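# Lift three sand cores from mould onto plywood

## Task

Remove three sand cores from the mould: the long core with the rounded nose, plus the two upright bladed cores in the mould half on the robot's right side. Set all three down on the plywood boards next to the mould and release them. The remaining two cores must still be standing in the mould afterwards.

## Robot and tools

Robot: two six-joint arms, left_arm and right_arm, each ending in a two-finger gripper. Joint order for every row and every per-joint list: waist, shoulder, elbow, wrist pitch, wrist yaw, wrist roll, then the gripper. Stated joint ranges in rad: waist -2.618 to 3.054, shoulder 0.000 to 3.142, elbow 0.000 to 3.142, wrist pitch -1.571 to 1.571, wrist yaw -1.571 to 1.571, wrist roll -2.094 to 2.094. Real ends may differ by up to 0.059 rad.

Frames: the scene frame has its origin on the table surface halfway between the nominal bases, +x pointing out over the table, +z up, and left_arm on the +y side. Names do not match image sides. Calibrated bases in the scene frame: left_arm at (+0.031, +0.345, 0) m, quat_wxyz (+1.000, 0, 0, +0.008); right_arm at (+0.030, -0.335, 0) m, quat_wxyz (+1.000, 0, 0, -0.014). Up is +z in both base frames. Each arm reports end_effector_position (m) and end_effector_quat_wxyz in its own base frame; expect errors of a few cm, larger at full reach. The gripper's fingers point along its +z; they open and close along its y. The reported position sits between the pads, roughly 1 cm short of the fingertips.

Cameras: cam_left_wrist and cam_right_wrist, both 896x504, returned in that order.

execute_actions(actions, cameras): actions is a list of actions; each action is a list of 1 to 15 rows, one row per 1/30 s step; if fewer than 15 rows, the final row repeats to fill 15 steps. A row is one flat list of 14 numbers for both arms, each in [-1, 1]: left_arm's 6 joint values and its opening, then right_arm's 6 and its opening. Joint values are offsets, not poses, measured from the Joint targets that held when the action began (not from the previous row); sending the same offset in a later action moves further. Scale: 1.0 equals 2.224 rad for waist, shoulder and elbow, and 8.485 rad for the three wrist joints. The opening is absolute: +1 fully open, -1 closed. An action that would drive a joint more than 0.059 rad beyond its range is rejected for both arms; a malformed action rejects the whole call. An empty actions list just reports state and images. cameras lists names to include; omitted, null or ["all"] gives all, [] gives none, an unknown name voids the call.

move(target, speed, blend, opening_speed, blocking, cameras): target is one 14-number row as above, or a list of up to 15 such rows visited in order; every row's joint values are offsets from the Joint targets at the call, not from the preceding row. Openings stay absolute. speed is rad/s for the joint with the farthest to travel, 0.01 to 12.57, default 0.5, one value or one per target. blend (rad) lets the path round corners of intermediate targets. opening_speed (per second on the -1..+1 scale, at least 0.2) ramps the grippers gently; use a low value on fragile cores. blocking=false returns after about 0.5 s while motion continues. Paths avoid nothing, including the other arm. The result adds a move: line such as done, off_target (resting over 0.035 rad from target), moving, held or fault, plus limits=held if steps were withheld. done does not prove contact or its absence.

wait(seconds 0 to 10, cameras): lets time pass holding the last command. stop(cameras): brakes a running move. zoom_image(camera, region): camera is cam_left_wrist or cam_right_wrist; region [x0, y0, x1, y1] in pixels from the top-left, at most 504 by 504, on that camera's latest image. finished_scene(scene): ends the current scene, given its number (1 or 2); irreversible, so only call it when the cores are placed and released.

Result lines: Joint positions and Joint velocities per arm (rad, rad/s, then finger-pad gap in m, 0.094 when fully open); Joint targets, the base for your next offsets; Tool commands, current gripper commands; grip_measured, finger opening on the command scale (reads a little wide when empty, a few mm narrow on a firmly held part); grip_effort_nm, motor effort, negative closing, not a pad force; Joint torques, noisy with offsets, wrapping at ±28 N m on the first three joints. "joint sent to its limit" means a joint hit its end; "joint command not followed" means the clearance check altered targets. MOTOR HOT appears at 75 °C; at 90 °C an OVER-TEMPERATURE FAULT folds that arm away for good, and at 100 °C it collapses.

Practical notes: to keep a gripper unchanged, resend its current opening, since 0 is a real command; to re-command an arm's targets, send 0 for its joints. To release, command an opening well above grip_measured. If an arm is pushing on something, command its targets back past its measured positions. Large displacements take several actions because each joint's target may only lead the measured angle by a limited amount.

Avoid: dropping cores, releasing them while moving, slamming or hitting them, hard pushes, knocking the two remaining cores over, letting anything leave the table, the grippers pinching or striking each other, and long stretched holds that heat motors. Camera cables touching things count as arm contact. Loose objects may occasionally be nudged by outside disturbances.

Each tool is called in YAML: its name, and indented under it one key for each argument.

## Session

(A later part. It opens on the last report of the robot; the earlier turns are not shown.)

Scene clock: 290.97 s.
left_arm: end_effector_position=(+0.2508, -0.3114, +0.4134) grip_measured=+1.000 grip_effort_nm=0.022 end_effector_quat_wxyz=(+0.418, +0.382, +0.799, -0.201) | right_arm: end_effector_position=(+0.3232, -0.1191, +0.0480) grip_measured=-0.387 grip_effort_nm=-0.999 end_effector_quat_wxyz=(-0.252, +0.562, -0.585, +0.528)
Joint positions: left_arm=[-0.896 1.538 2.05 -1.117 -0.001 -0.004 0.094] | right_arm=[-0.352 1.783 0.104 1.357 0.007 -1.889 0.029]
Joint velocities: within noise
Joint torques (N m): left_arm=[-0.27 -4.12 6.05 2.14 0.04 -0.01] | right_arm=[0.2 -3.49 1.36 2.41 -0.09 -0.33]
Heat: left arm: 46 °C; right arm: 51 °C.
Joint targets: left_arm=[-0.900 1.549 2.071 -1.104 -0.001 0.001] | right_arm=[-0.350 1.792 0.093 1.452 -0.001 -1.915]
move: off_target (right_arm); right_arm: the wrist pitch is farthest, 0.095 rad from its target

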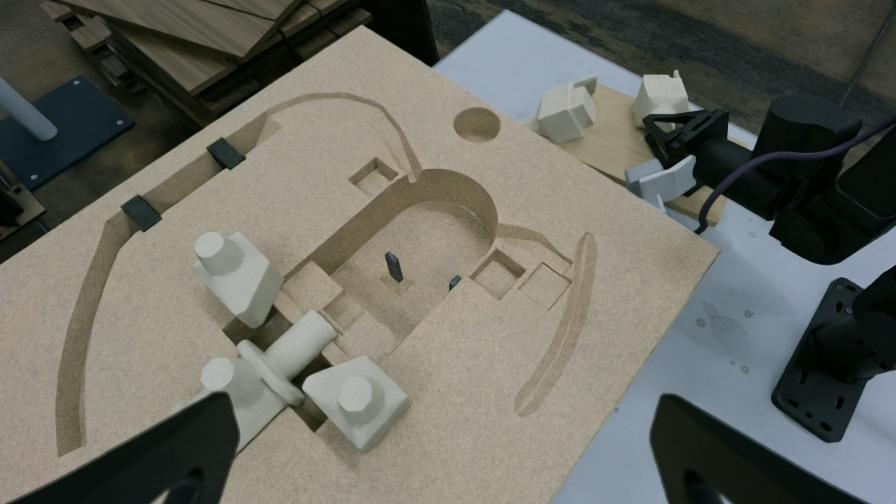

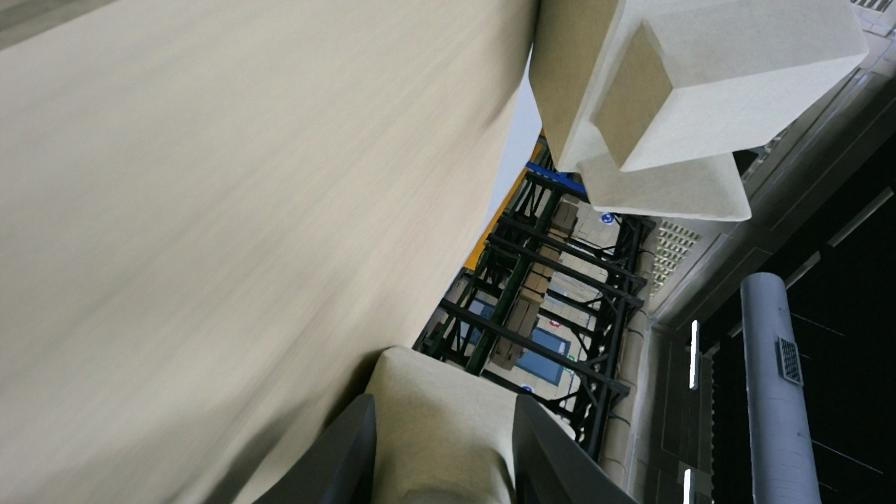

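move:
  target: [0,0,0,0,0,0,1,0,0,0,-0.002,0,0,0.1]
  opening_speed: 0.4

zoom_image:
  camera: "cam_left_wrist"
  region: [600, 0, 800, 200]

Scene clock: 295.77 s.
left_arm: end_effector_position=(+0.2508, -0.3114, +0.4134) grip_measured=+1.000 grip_effort_nm=0.032 end_effector_quat_wxyz=(+0.418, +0.382, +0.799, -0.201) | right_arm: end_effector_position=(+0.3245, -0.1202, +0.0528) grip_measured=+0.097 grip_effort_nm=0.173 end_effector_quat_wxyz=(-0.251, +0.560, -0.578, +0.537)
Joint positions: left_arm=[-0.896 1.538 2.05 -1.117 -0.001 -0.004 0.094] | right_arm=[-0.352 1.783 0.104 1.378 0.011 -1.899 0.052]
Joint velocities: within noise
Joint torques (N m): left_arm=[-0.25 -4.1 6 2.15 0.03 -0.01] | right_arm=[0.2 -3.54 1.35 2.07 -0.12 -0.22]
Heat: left arm: 46 °C; right arm: 52 °C.
Joint targets: left_arm=[-0.900 1.549 2.071 -1.104 -0.001 0.001] | right_arm=[-0.350 1.792 0.093 1.435 -0.001 -1.915]
move: off_target (right_arm); right_arm: the wrist pitch is farthest, 0.057 rad from its target

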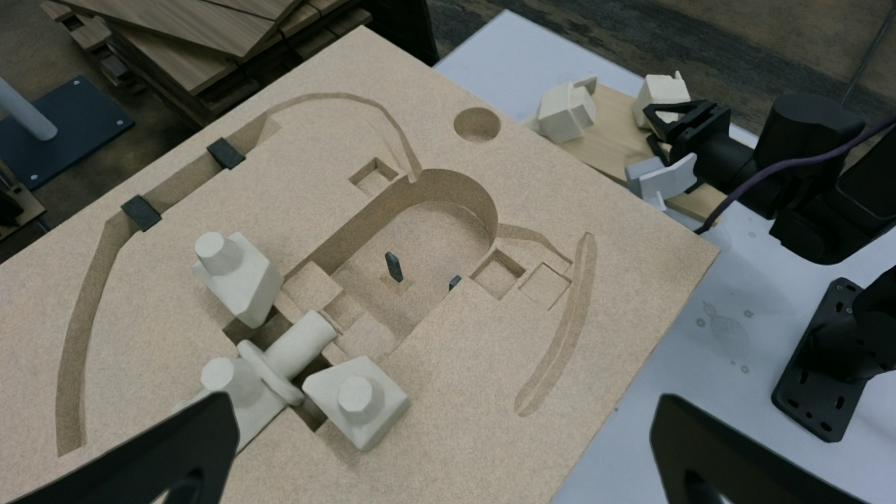

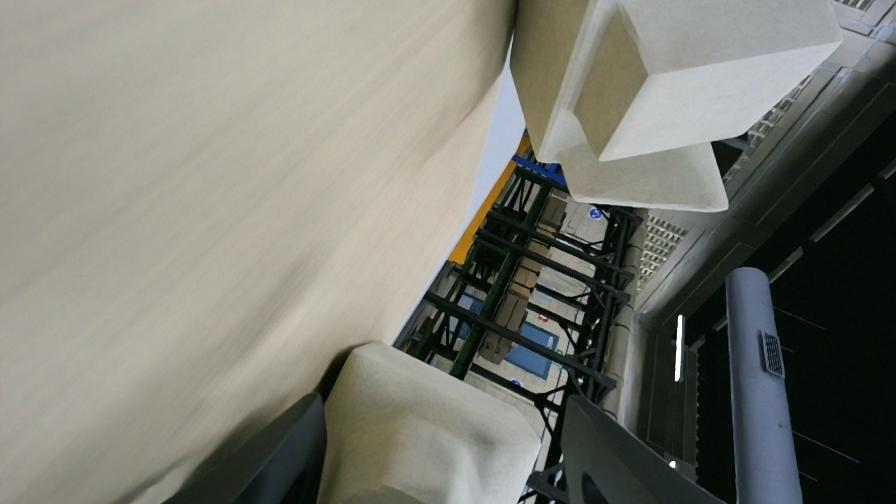

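Scaled by 2.520.

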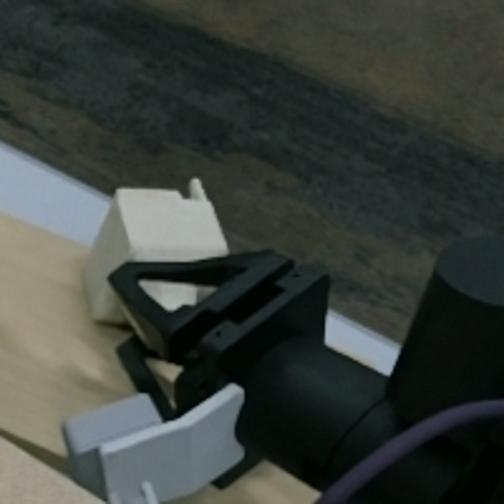

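move:
  target:
    - [0,0,0,0,0,0,1,0,0,0,0,0,0,0.25]
    - [0,0,0,0,0,0,1,0,-0.2662,0.003,-0.0866,0,0,0.25]
    - [0,0,0,0,0,0,1,0,-0.4519,0.1066,-0.195,0,0,0.25]
  speed: 0.5

zoom_image:
  camera: "cam_left_wrist"
  region: [500, 0, 800, 240]

Scene clock: 311.20 s.
left_arm: end_effector_position=(+0.2508, -0.3114, +0.4134) grip_measured=+1.000 grip_effort_nm=0.027 end_effector_quat_wxyz=(+0.418, +0.382, +0.799, -0.201) | right_arm: end_effector_position=(+0.2522, -0.0948, +0.0829) grip_measured=+0.247 grip_effort_nm=0.168 end_effector_quat_wxyz=(-0.172, +0.637, -0.646, +0.384)
Joint positions: left_arm=[-0.896 1.538 2.05 -1.117 -0.001 -0.004 0.094] | right_arm=[-0.355 0.798 0.3 -0.203 0.012 -1.917 0.059]
Joint velocities: within noise
Joint torques (N m): left_arm=[-0.38 -4.05 6.01 2.15 0.05 0.01] | right_arm=[0.47 -1.44 8.57 1.15 -0.13 -0.02]
Heat: left arm: 46 °C; right arm: 50 °C.
Joint targets: left_arm=[-0.900 1.549 2.071 -1.104 -0.001 0.001] | right_arm=[-0.350 0.787 0.330 -0.219 -0.001 -1.915]
move: done

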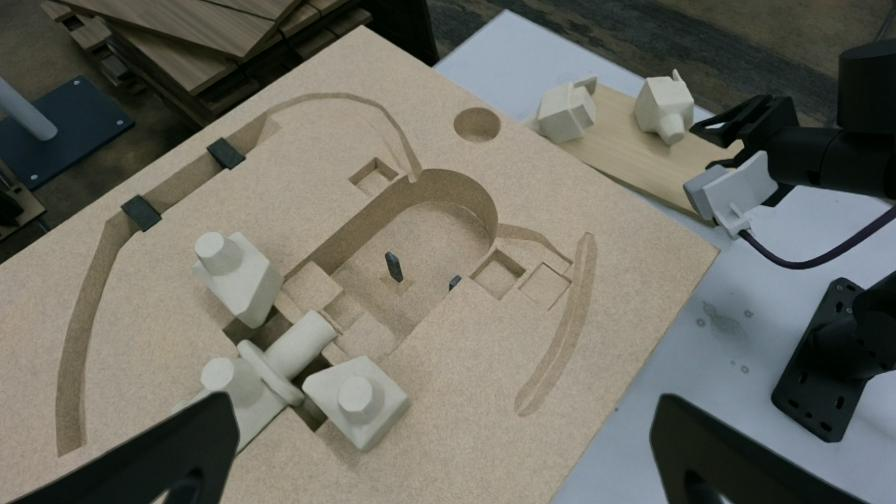

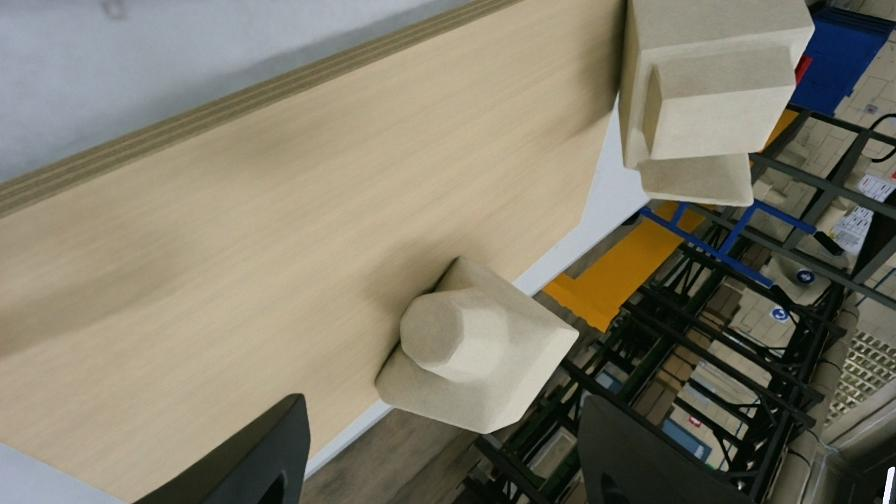

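Scaled by 1.680.

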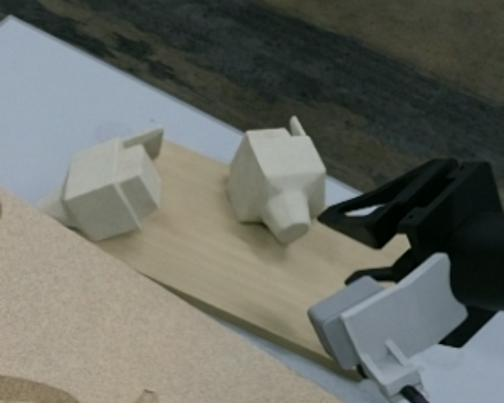

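move:
  target: [0.1628,0.1466,-0.0791,0.0382,0,0,1,0,0,0,0,0,0,0.25]
  speed: 0.8
  cameras: ["cam_left_wrist"]

Scene clock: 323.37 s.
left_arm: end_effector_position=(+0.4501, -0.2622, +0.2506) grip_measured=+1.000 grip_effort_nm=0.032 end_effector_quat_wxyz=(+0.363, +0.241, +0.895, -0.098) | right_arm: end_effector_position=(+0.2520, -0.0948, +0.0826) grip_measured=+0.247 grip_effort_nm=0.168 end_effector_quat_wxyz=(-0.172, +0.637, -0.646, +0.384)
Joint positions: left_arm=[-0.531 1.889 1.887 -0.797 -0.004 -0.003 0.094] | right_arm=[-0.355 0.798 0.3 -0.204 0.012 -1.917 0.059]
Joint velocities: within noise
Joint torques (N m): left_arm=[-0.59 -9.89 6.02 1.94 0.07 -0.02] | right_arm=[0.49 -1.46 8.58 1.16 -0.13 -0.02]
Heat: left arm: 46 °C; right arm: 47 °C.
Joint targets: left_arm=[-0.538 1.875 1.895 -0.780 0.000 0.001] | right_arm=[-0.350 0.787 0.330 -0.219 -0.001 -1.915]
move: done
Images, in order (width x height): cam_left_wrist 896x504.

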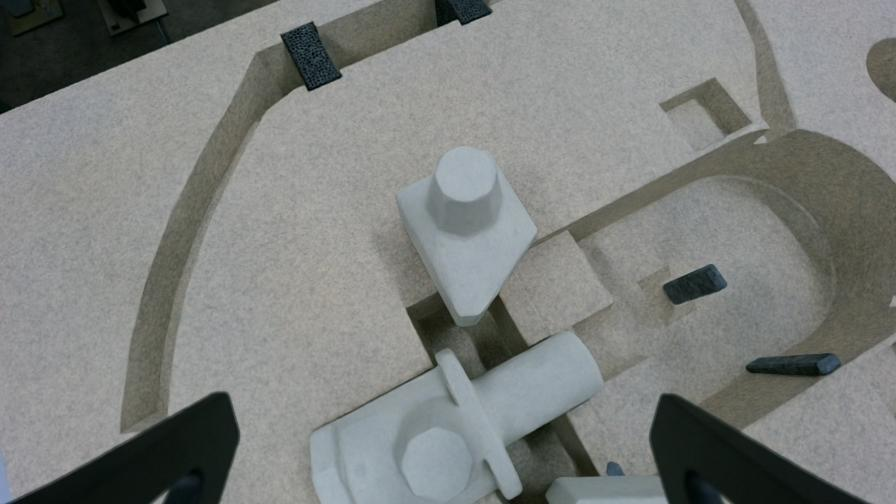

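move:
  target: [0.0036,-0.0135,-0.1754,0.043,0,0,0.4,0,0,0,0,0,0,0.25]
  speed: 0.4
  cameras: ["cam_left_wrist"]

move:
  target: [0,0,0,0,0,0,-0.5,0,0,0,0,0,0,0.25]
  opening_speed: 0.7
  cameras: ["cam_left_wrist"]

Scene clock: 330.37 s.
left_arm: end_effector_position=(+0.4516, -0.2631, +0.1533) grip_measured=+0.402 grip_effort_nm=-0.081 end_effector_quat_wxyz=(+0.356, +0.242, +0.898, -0.096) | right_arm: end_effector_position=(+0.2520, -0.0947, +0.0826) grip_measured=+0.247 grip_effort_nm=0.168 end_effector_quat_wxyz=(-0.172, +0.637, -0.646, +0.384)
Joint positions: left_arm=[-0.531 1.889 1.51 -0.436 -0.004 -0.003 0.066] | right_arm=[-0.355 0.798 0.3 -0.204 0.012 -1.917 0.059]
Joint velocities: within noise
Joint torques (N m): left_arm=[0.05 -12.26 5.08 1.94 0.06 0.03] | right_arm=[0.49 -1.47 8.59 1.16 -0.12 -0.02]
Heat: left arm: 45 °C; right arm: 47 °C.
Joint targets: left_arm=[-0.530 1.845 1.505 -0.415 0.000 0.001] | right_arm=[-0.350 0.787 0.330 -0.219 -0.001 -1.915]
move: off_target (left_arm); left_arm: the shoulder is farthest, 0.044 rad from its target
Images, in order (width x height): cam_left_wrist 896x504.

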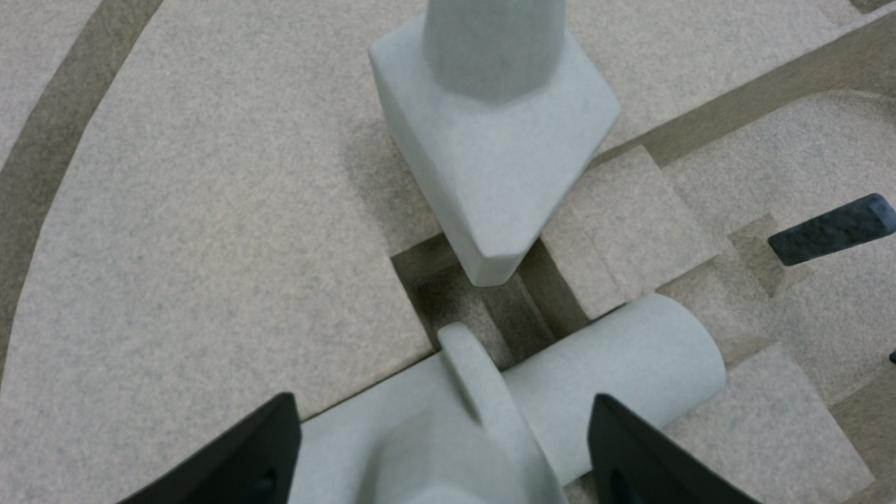

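Scene clock: 331.87 s.
left_arm: end_effector_position=(+0.4517, -0.2633, +0.1534) grip_measured=-0.299 grip_effort_nm=-0.994 end_effector_quat_wxyz=(+0.356, +0.242, +0.897, -0.096) | right_arm: end_effector_position=(+0.2520, -0.0947, +0.0826) grip_measured=+0.247 grip_effort_nm=0.164 end_effector_quat_wxyz=(-0.172, +0.637, -0.646, +0.384)
Joint positions: left_arm=[-0.531 1.889 1.51 -0.436 -0.003 -0.003 0.033] | right_arm=[-0.355 0.798 0.3 -0.204 0.012 -1.917 0.059]
Joint velocities: within noise
Joint torques (N m): left_arm=[0.09 -12.31 5.11 1.98 0.06 -0.01] | right_arm=[0.47 -1.46 8.57 1.16 -0.13 -0.02]
Heat: left arm: 45 °C; right arm: 47 °C.
Joint targets: left_arm=[-0.530 1.845 1.505 -0.415 0.000 0.001] | right_arm=[-0.350 0.787 0.330 -0.219 -0.001 -1.915]
move: off_target (left_arm); left_arm: the shoulder is farthest, 0.044 rad from its target
Images, in order (width x height): cam_left_wrist 896x504.

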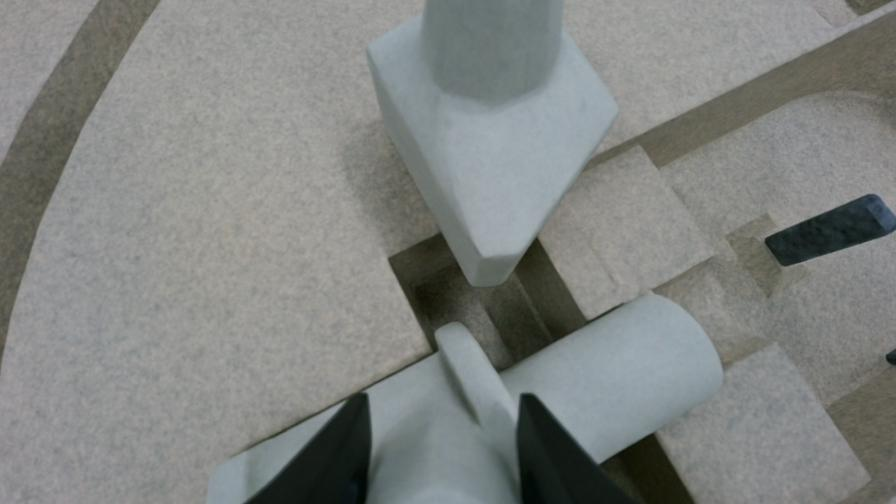

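move:
  target: [0,0.0135,0.1933,-0.0395,0,0,-0.5,0,0,0,0,0,0,0.25]
  speed: 0.35
  cameras: ["cam_left_wrist"]

Scene clock: 336.33 s.
left_arm: end_effector_position=(+0.4449, -0.2592, +0.2275) grip_measured=-0.300 grip_effort_nm=-1.004 end_effector_quat_wxyz=(+0.329, +0.244, +0.908, -0.089) | right_arm: end_effector_position=(+0.2520, -0.0947, +0.0826) grip_measured=+0.247 grip_effort_nm=0.164 end_effector_quat_wxyz=(-0.172, +0.637, -0.646, +0.384)
Joint positions: left_arm=[-0.53 1.914 1.879 -0.841 -0.002 -0.005 0.033] | right_arm=[-0.355 0.798 0.3 -0.204 0.012 -1.917 0.059]
Joint velocities: within noise
Joint torques (N m): left_arm=[0.01 -12.05 10.14 2.65 0.07 0.02] | right_arm=[0.49 -1.44 8.59 1.16 -0.12 -0.01]
Heat: left arm: 44 °C; right arm: 46 °C.
Joint targets: left_arm=[-0.530 1.875 1.935 -0.750 -0.001 0.001] | right_arm=[-0.350 0.787 0.330 -0.219 -0.001 -1.915]
move: off_target (left_arm); left_arm: the wrist pitch is farthest, 0.091 rad from its target
Images, in order (width x height): cam_left_wrist 896x504.

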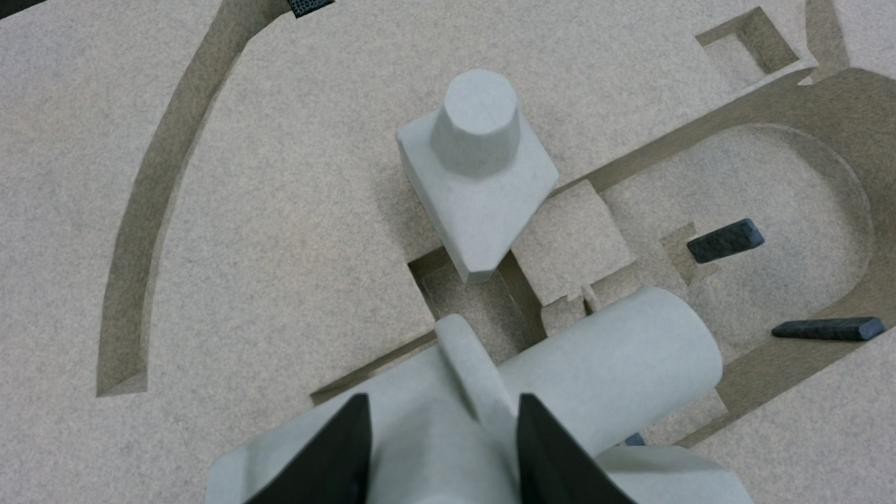

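move:
  target:
    - [0.3957,-0.308,-0.308,0.0024,0,0,-0.5,0,0,0,0,0,0,0.25]
    - [0.3957,-0.317,-0.5148,0.053,0,0,-0.5,0,0,0,0,0,0,0.25]
  speed: 0.6
  cameras: ["cam_left_wrist"]

Scene clock: 351.47 s.
left_arm: end_effector_position=(+0.3160, +0.1173, +0.1230) grip_measured=-0.301 grip_effort_nm=-0.994 end_effector_quat_wxyz=(+0.338, -0.165, +0.924, +0.062) | right_arm: end_effector_position=(+0.2520, -0.0947, +0.0826) grip_measured=+0.247 grip_effort_nm=0.173 end_effector_quat_wxyz=(-0.172, +0.637, -0.646, +0.384)
Joint positions: left_arm=[0.349 1.224 0.767 -0.411 -0.006 -0.003 0.033] | right_arm=[-0.355 0.798 0.3 -0.204 0.012 -1.917 0.059]
Joint velocities: within noise
Joint torques (N m): left_arm=[0.09 -7.42 7.32 2.88 0.11 0] | right_arm=[0.47 -1.46 8.55 1.16 -0.13 -0.01]
Heat: left arm: 46 °C; right arm: 46 °C.
Joint targets: left_arm=[0.350 1.170 0.790 -0.300 0.000 0.001] | right_arm=[-0.350 0.787 0.330 -0.219 -0.001 -1.915]
move: off_target (left_arm); left_arm: the wrist pitch is farthest, 0.111 rad from its target
Images, in order (width x height): cam_left_wrist 896x504.

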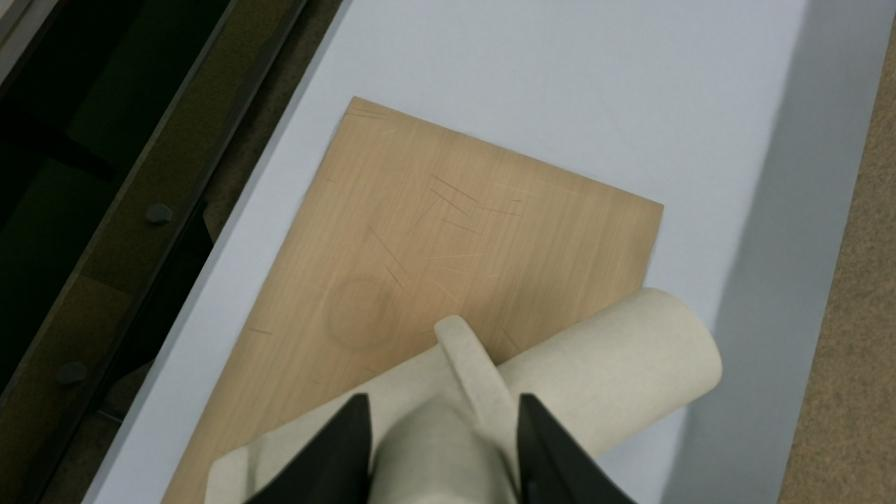

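move:
  target: [0.03,0.008,-0.022,0.016,0,0,-0.5,0,0,0,0,0,0,0.25]
  speed: 0.2
  cameras: ["cam_left_wrist"]

move:
  target: [0,0.006,-0.016,0.0075,0,0,-0.5,0,0,0,0,0,0,0.25]
  speed: 0.1
  cameras: ["cam_left_wrist"]

Scene clock: 355.53 s.
left_arm: end_effector_position=(+0.3190, +0.1405, +0.1252) grip_measured=-0.301 grip_effort_nm=-0.994 end_effector_quat_wxyz=(+0.372, -0.190, +0.905, +0.079) | right_arm: end_effector_position=(+0.2519, -0.0947, +0.0825) grip_measured=+0.247 grip_effort_nm=0.168 end_effector_quat_wxyz=(-0.172, +0.637, -0.646, +0.384)
Joint positions: left_arm=[0.41 1.224 0.724 -0.291 -0.004 -0.003 0.033] | right_arm=[-0.355 0.798 0.3 -0.205 0.012 -1.917 0.059]
Joint velocities: within noise
Joint torques (N m): left_arm=[0.57 -6.16 6.84 3.16 0.04 -0.01] | right_arm=[0.5 -1.47 8.57 1.16 -0.13 -0.01]
Heat: left arm: 46 °C; right arm: 46 °C.
Joint targets: left_arm=[0.417 1.188 0.741 -0.165 0.000 0.001] | right_arm=[-0.350 0.787 0.330 -0.219 -0.001 -1.915]
move: off_target (left_arm); left_arm: the wrist pitch is farthest, 0.127 rad from its target
Images, in order (width x height): cam_left_wrist 896x504.

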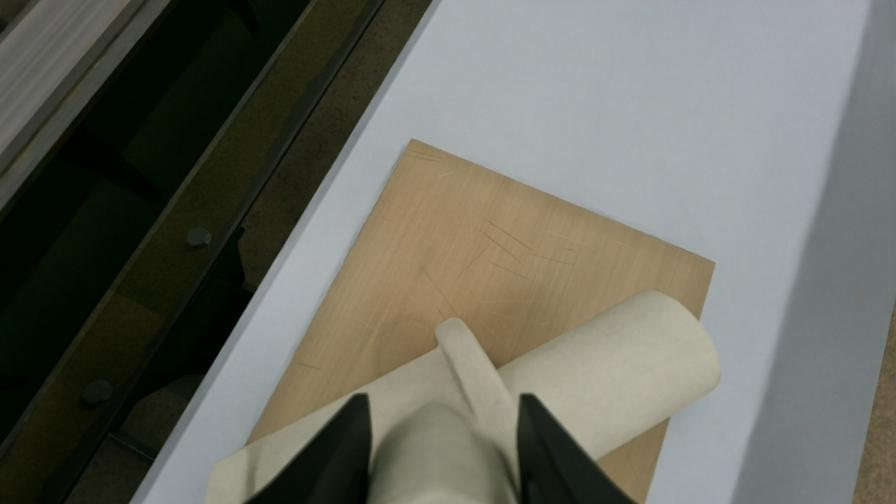

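Scene clock: 356.70 s.
left_arm: end_effector_position=(+0.3204, +0.1411, +0.1205) grip_measured=-0.301 grip_effort_nm=-0.999 end_effector_quat_wxyz=(+0.382, -0.189, +0.901, +0.081) | right_arm: end_effector_position=(+0.2519, -0.0947, +0.0825) grip_measured=+0.247 grip_effort_nm=0.168 end_effector_quat_wxyz=(-0.172, +0.637, -0.646, +0.384)
Joint positions: left_arm=[0.41 1.224 0.688 -0.232 -0.004 -0.003 0.033] | right_arm=[-0.355 0.798 0.3 -0.205 0.012 -1.917 0.059]
Joint velocities: within noise
Joint torques (N m): left_arm=[0.53 -5.04 6.87 3.25 0.08 -0.03] | right_arm=[0.49 -1.44 8.58 1.16 -0.13 -0.02]
Heat: left arm: 47 °C; right arm: 46 °C.
Joint targets: left_arm=[0.417 1.201 0.705 -0.101 0.000 0.001] | right_arm=[-0.350 0.787 0.330 -0.219 -0.001 -1.915]
move: off_target (left_arm); left_arm: the wrist pitch is farthest, 0.131 rad from its target
Images, in order (width x height): cam_left_wrist 896x504.

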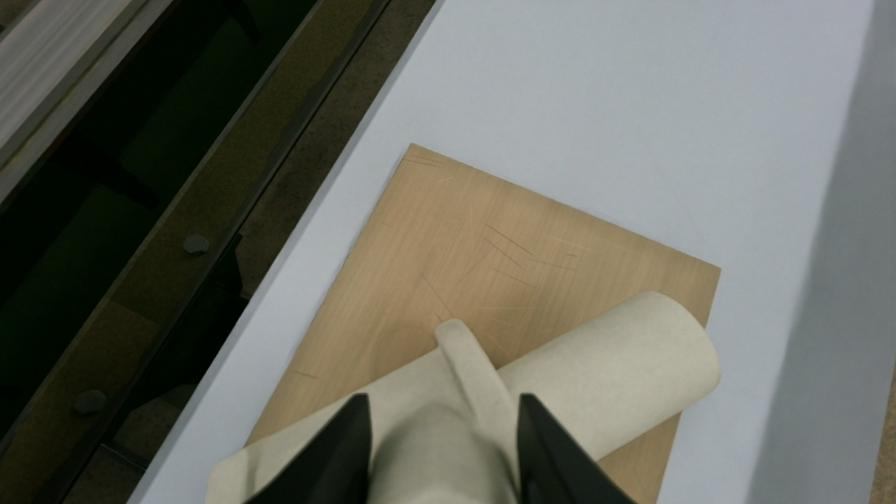

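move:
  target: [0,0,0.009,-0.0075,0,0,-0.5,0,0,0,0,0,0,0.25]
  speed: 0.1
  cameras: []

move:
  target: [0,0,0,0,0,0,0,0,0,0,0,0,0,0.25]
  opening_speed: 0.5
  cameras: ["cam_left_wrist"]

Scene clock: 361.67 s.
left_arm: end_effector_position=(+0.3164, +0.1393, +0.1161) grip_measured=-0.301 grip_effort_nm=-1.009 end_effector_quat_wxyz=(+0.371, -0.190, +0.906, +0.078) | right_arm: end_effector_position=(+0.2519, -0.0947, +0.0825) grip_measured=+0.247 grip_effort_nm=0.164 end_effector_quat_wxyz=(-0.172, +0.637, -0.646, +0.384)
Joint positions: left_arm=[0.41 1.224 0.688 -0.257 -0.004 -0.003 0.033] | right_arm=[-0.355 0.798 0.3 -0.205 0.012 -1.917 0.059]
Joint velocities: within noise
Joint torques (N m): left_arm=[0.54 -5.11 8.55 2.8 0.05 -0.02] | right_arm=[0.5 -1.46 8.57 1.16 -0.13 -0.02]
Heat: left arm: 48 °C; right arm: 45 °C.
Joint targets: left_arm=[0.417 1.201 0.725 -0.165 0.000 0.001] | right_arm=[-0.350 0.787 0.330 -0.219 -0.001 -1.915]
move: off_target (left_arm); left_arm: the wrist pitch is farthest, 0.092 rad from its target
No camera images: "cameras" was empty.

Scene clock: 362.87 s.
left_arm: end_effector_position=(+0.3300, +0.1453, +0.1341) grip_measured=-0.002 grip_effort_nm=0.149 end_effector_quat_wxyz=(+0.408, -0.187, +0.890, +0.086) | right_arm: end_effector_position=(+0.2519, -0.0947, +0.0825) grip_measured=+0.247 grip_effort_nm=0.168 end_effector_quat_wxyz=(-0.172, +0.637, -0.646, +0.384)
Joint positions: left_arm=[0.41 1.224 0.701 -0.189 -0.004 -0.003 0.047] | right_arm=[-0.355 0.798 0.3 -0.205 0.012 -1.917 0.059]
Joint velocities: within noise
Joint torques (N m): left_arm=[0.61 -5.15 7.46 2.13 0.04 0] | right_arm=[0.47 -1.46 8.57 1.16 -0.13 -0.02]
Heat: left arm: 48 °C; right arm: 45 °C.
Joint targets: left_arm=[0.417 1.201 0.725 -0.164 0.000 0.001] | right_arm=[-0.350 0.787 0.330 -0.219 -0.001 -1.915]
move: done
Images, in order (width x height): cam_left_wrist 896x504.

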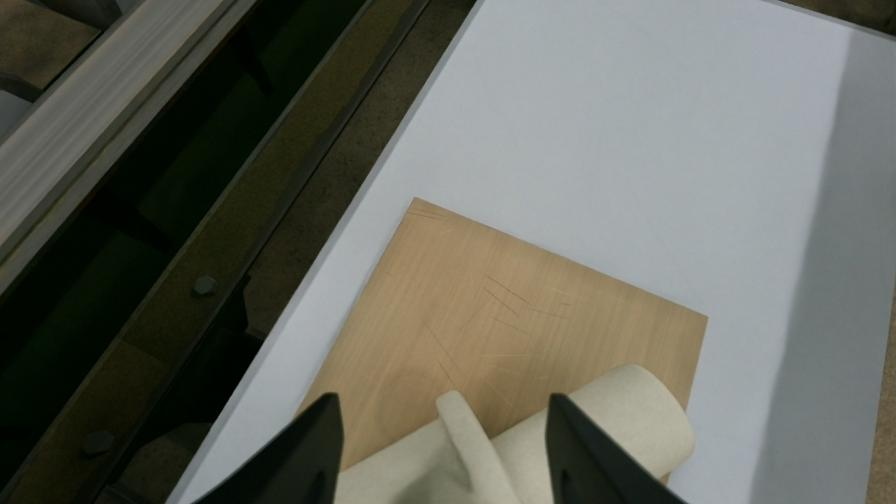

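move:
  target:
    - [0,0,0,0,0,0,0.5,0,0,0,0,0,0,0.25]
    - [0,0,0.18,-0.045,0,0,0.5,0,0,0,0,0,0,0.25]
  speed: 0.6
  cameras: ["cam_left_wrist"]

Scene clock: 366.50 s.
left_arm: end_effector_position=(+0.3437, +0.1512, +0.2450) grip_measured=+0.498 grip_effort_nm=0.144 end_effector_quat_wxyz=(+0.429, -0.185, +0.879, +0.090) | right_arm: end_effector_position=(+0.2519, -0.0947, +0.0825) grip_measured=+0.247 grip_effort_nm=0.164 end_effector_quat_wxyz=(-0.172, +0.637, -0.646, +0.384)
Joint positions: left_arm=[0.41 1.22 1.104 -0.547 -0.004 -0.003 0.07] | right_arm=[-0.355 0.798 0.3 -0.205 0.012 -1.917 0.059]
Joint velocities: within noise
Joint torques (N m): left_arm=[0.5 -5.04 7.42 1.94 0.05 -0.02] | right_arm=[0.47 -1.46 8.55 1.16 -0.13 -0.02]
Heat: left arm: 47 °C; right arm: 45 °C.
Joint targets: left_arm=[0.417 1.201 1.126 -0.546 0.000 0.001] | right_arm=[-0.350 0.787 0.330 -0.219 -0.001 -1.915]
move: done
Images, in order (width x height): cam_left_wrist 896x504.

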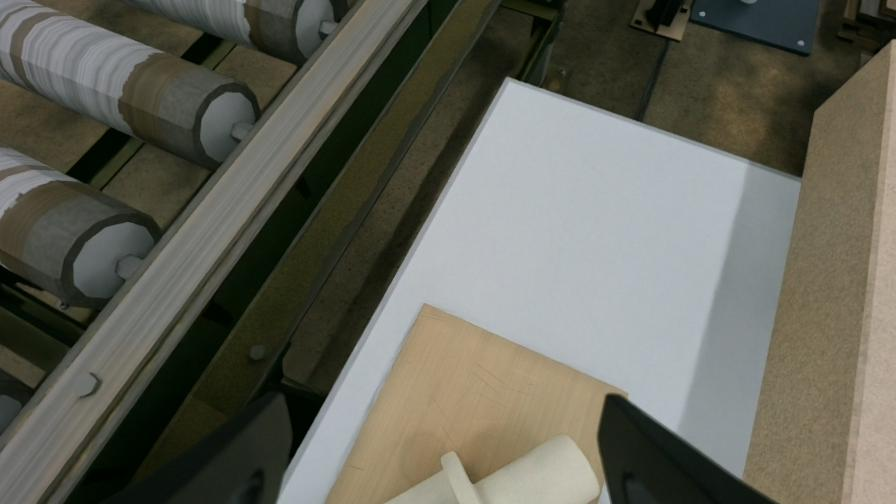

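finished_scene:
  scene: 1

The scene is finished: the task was done.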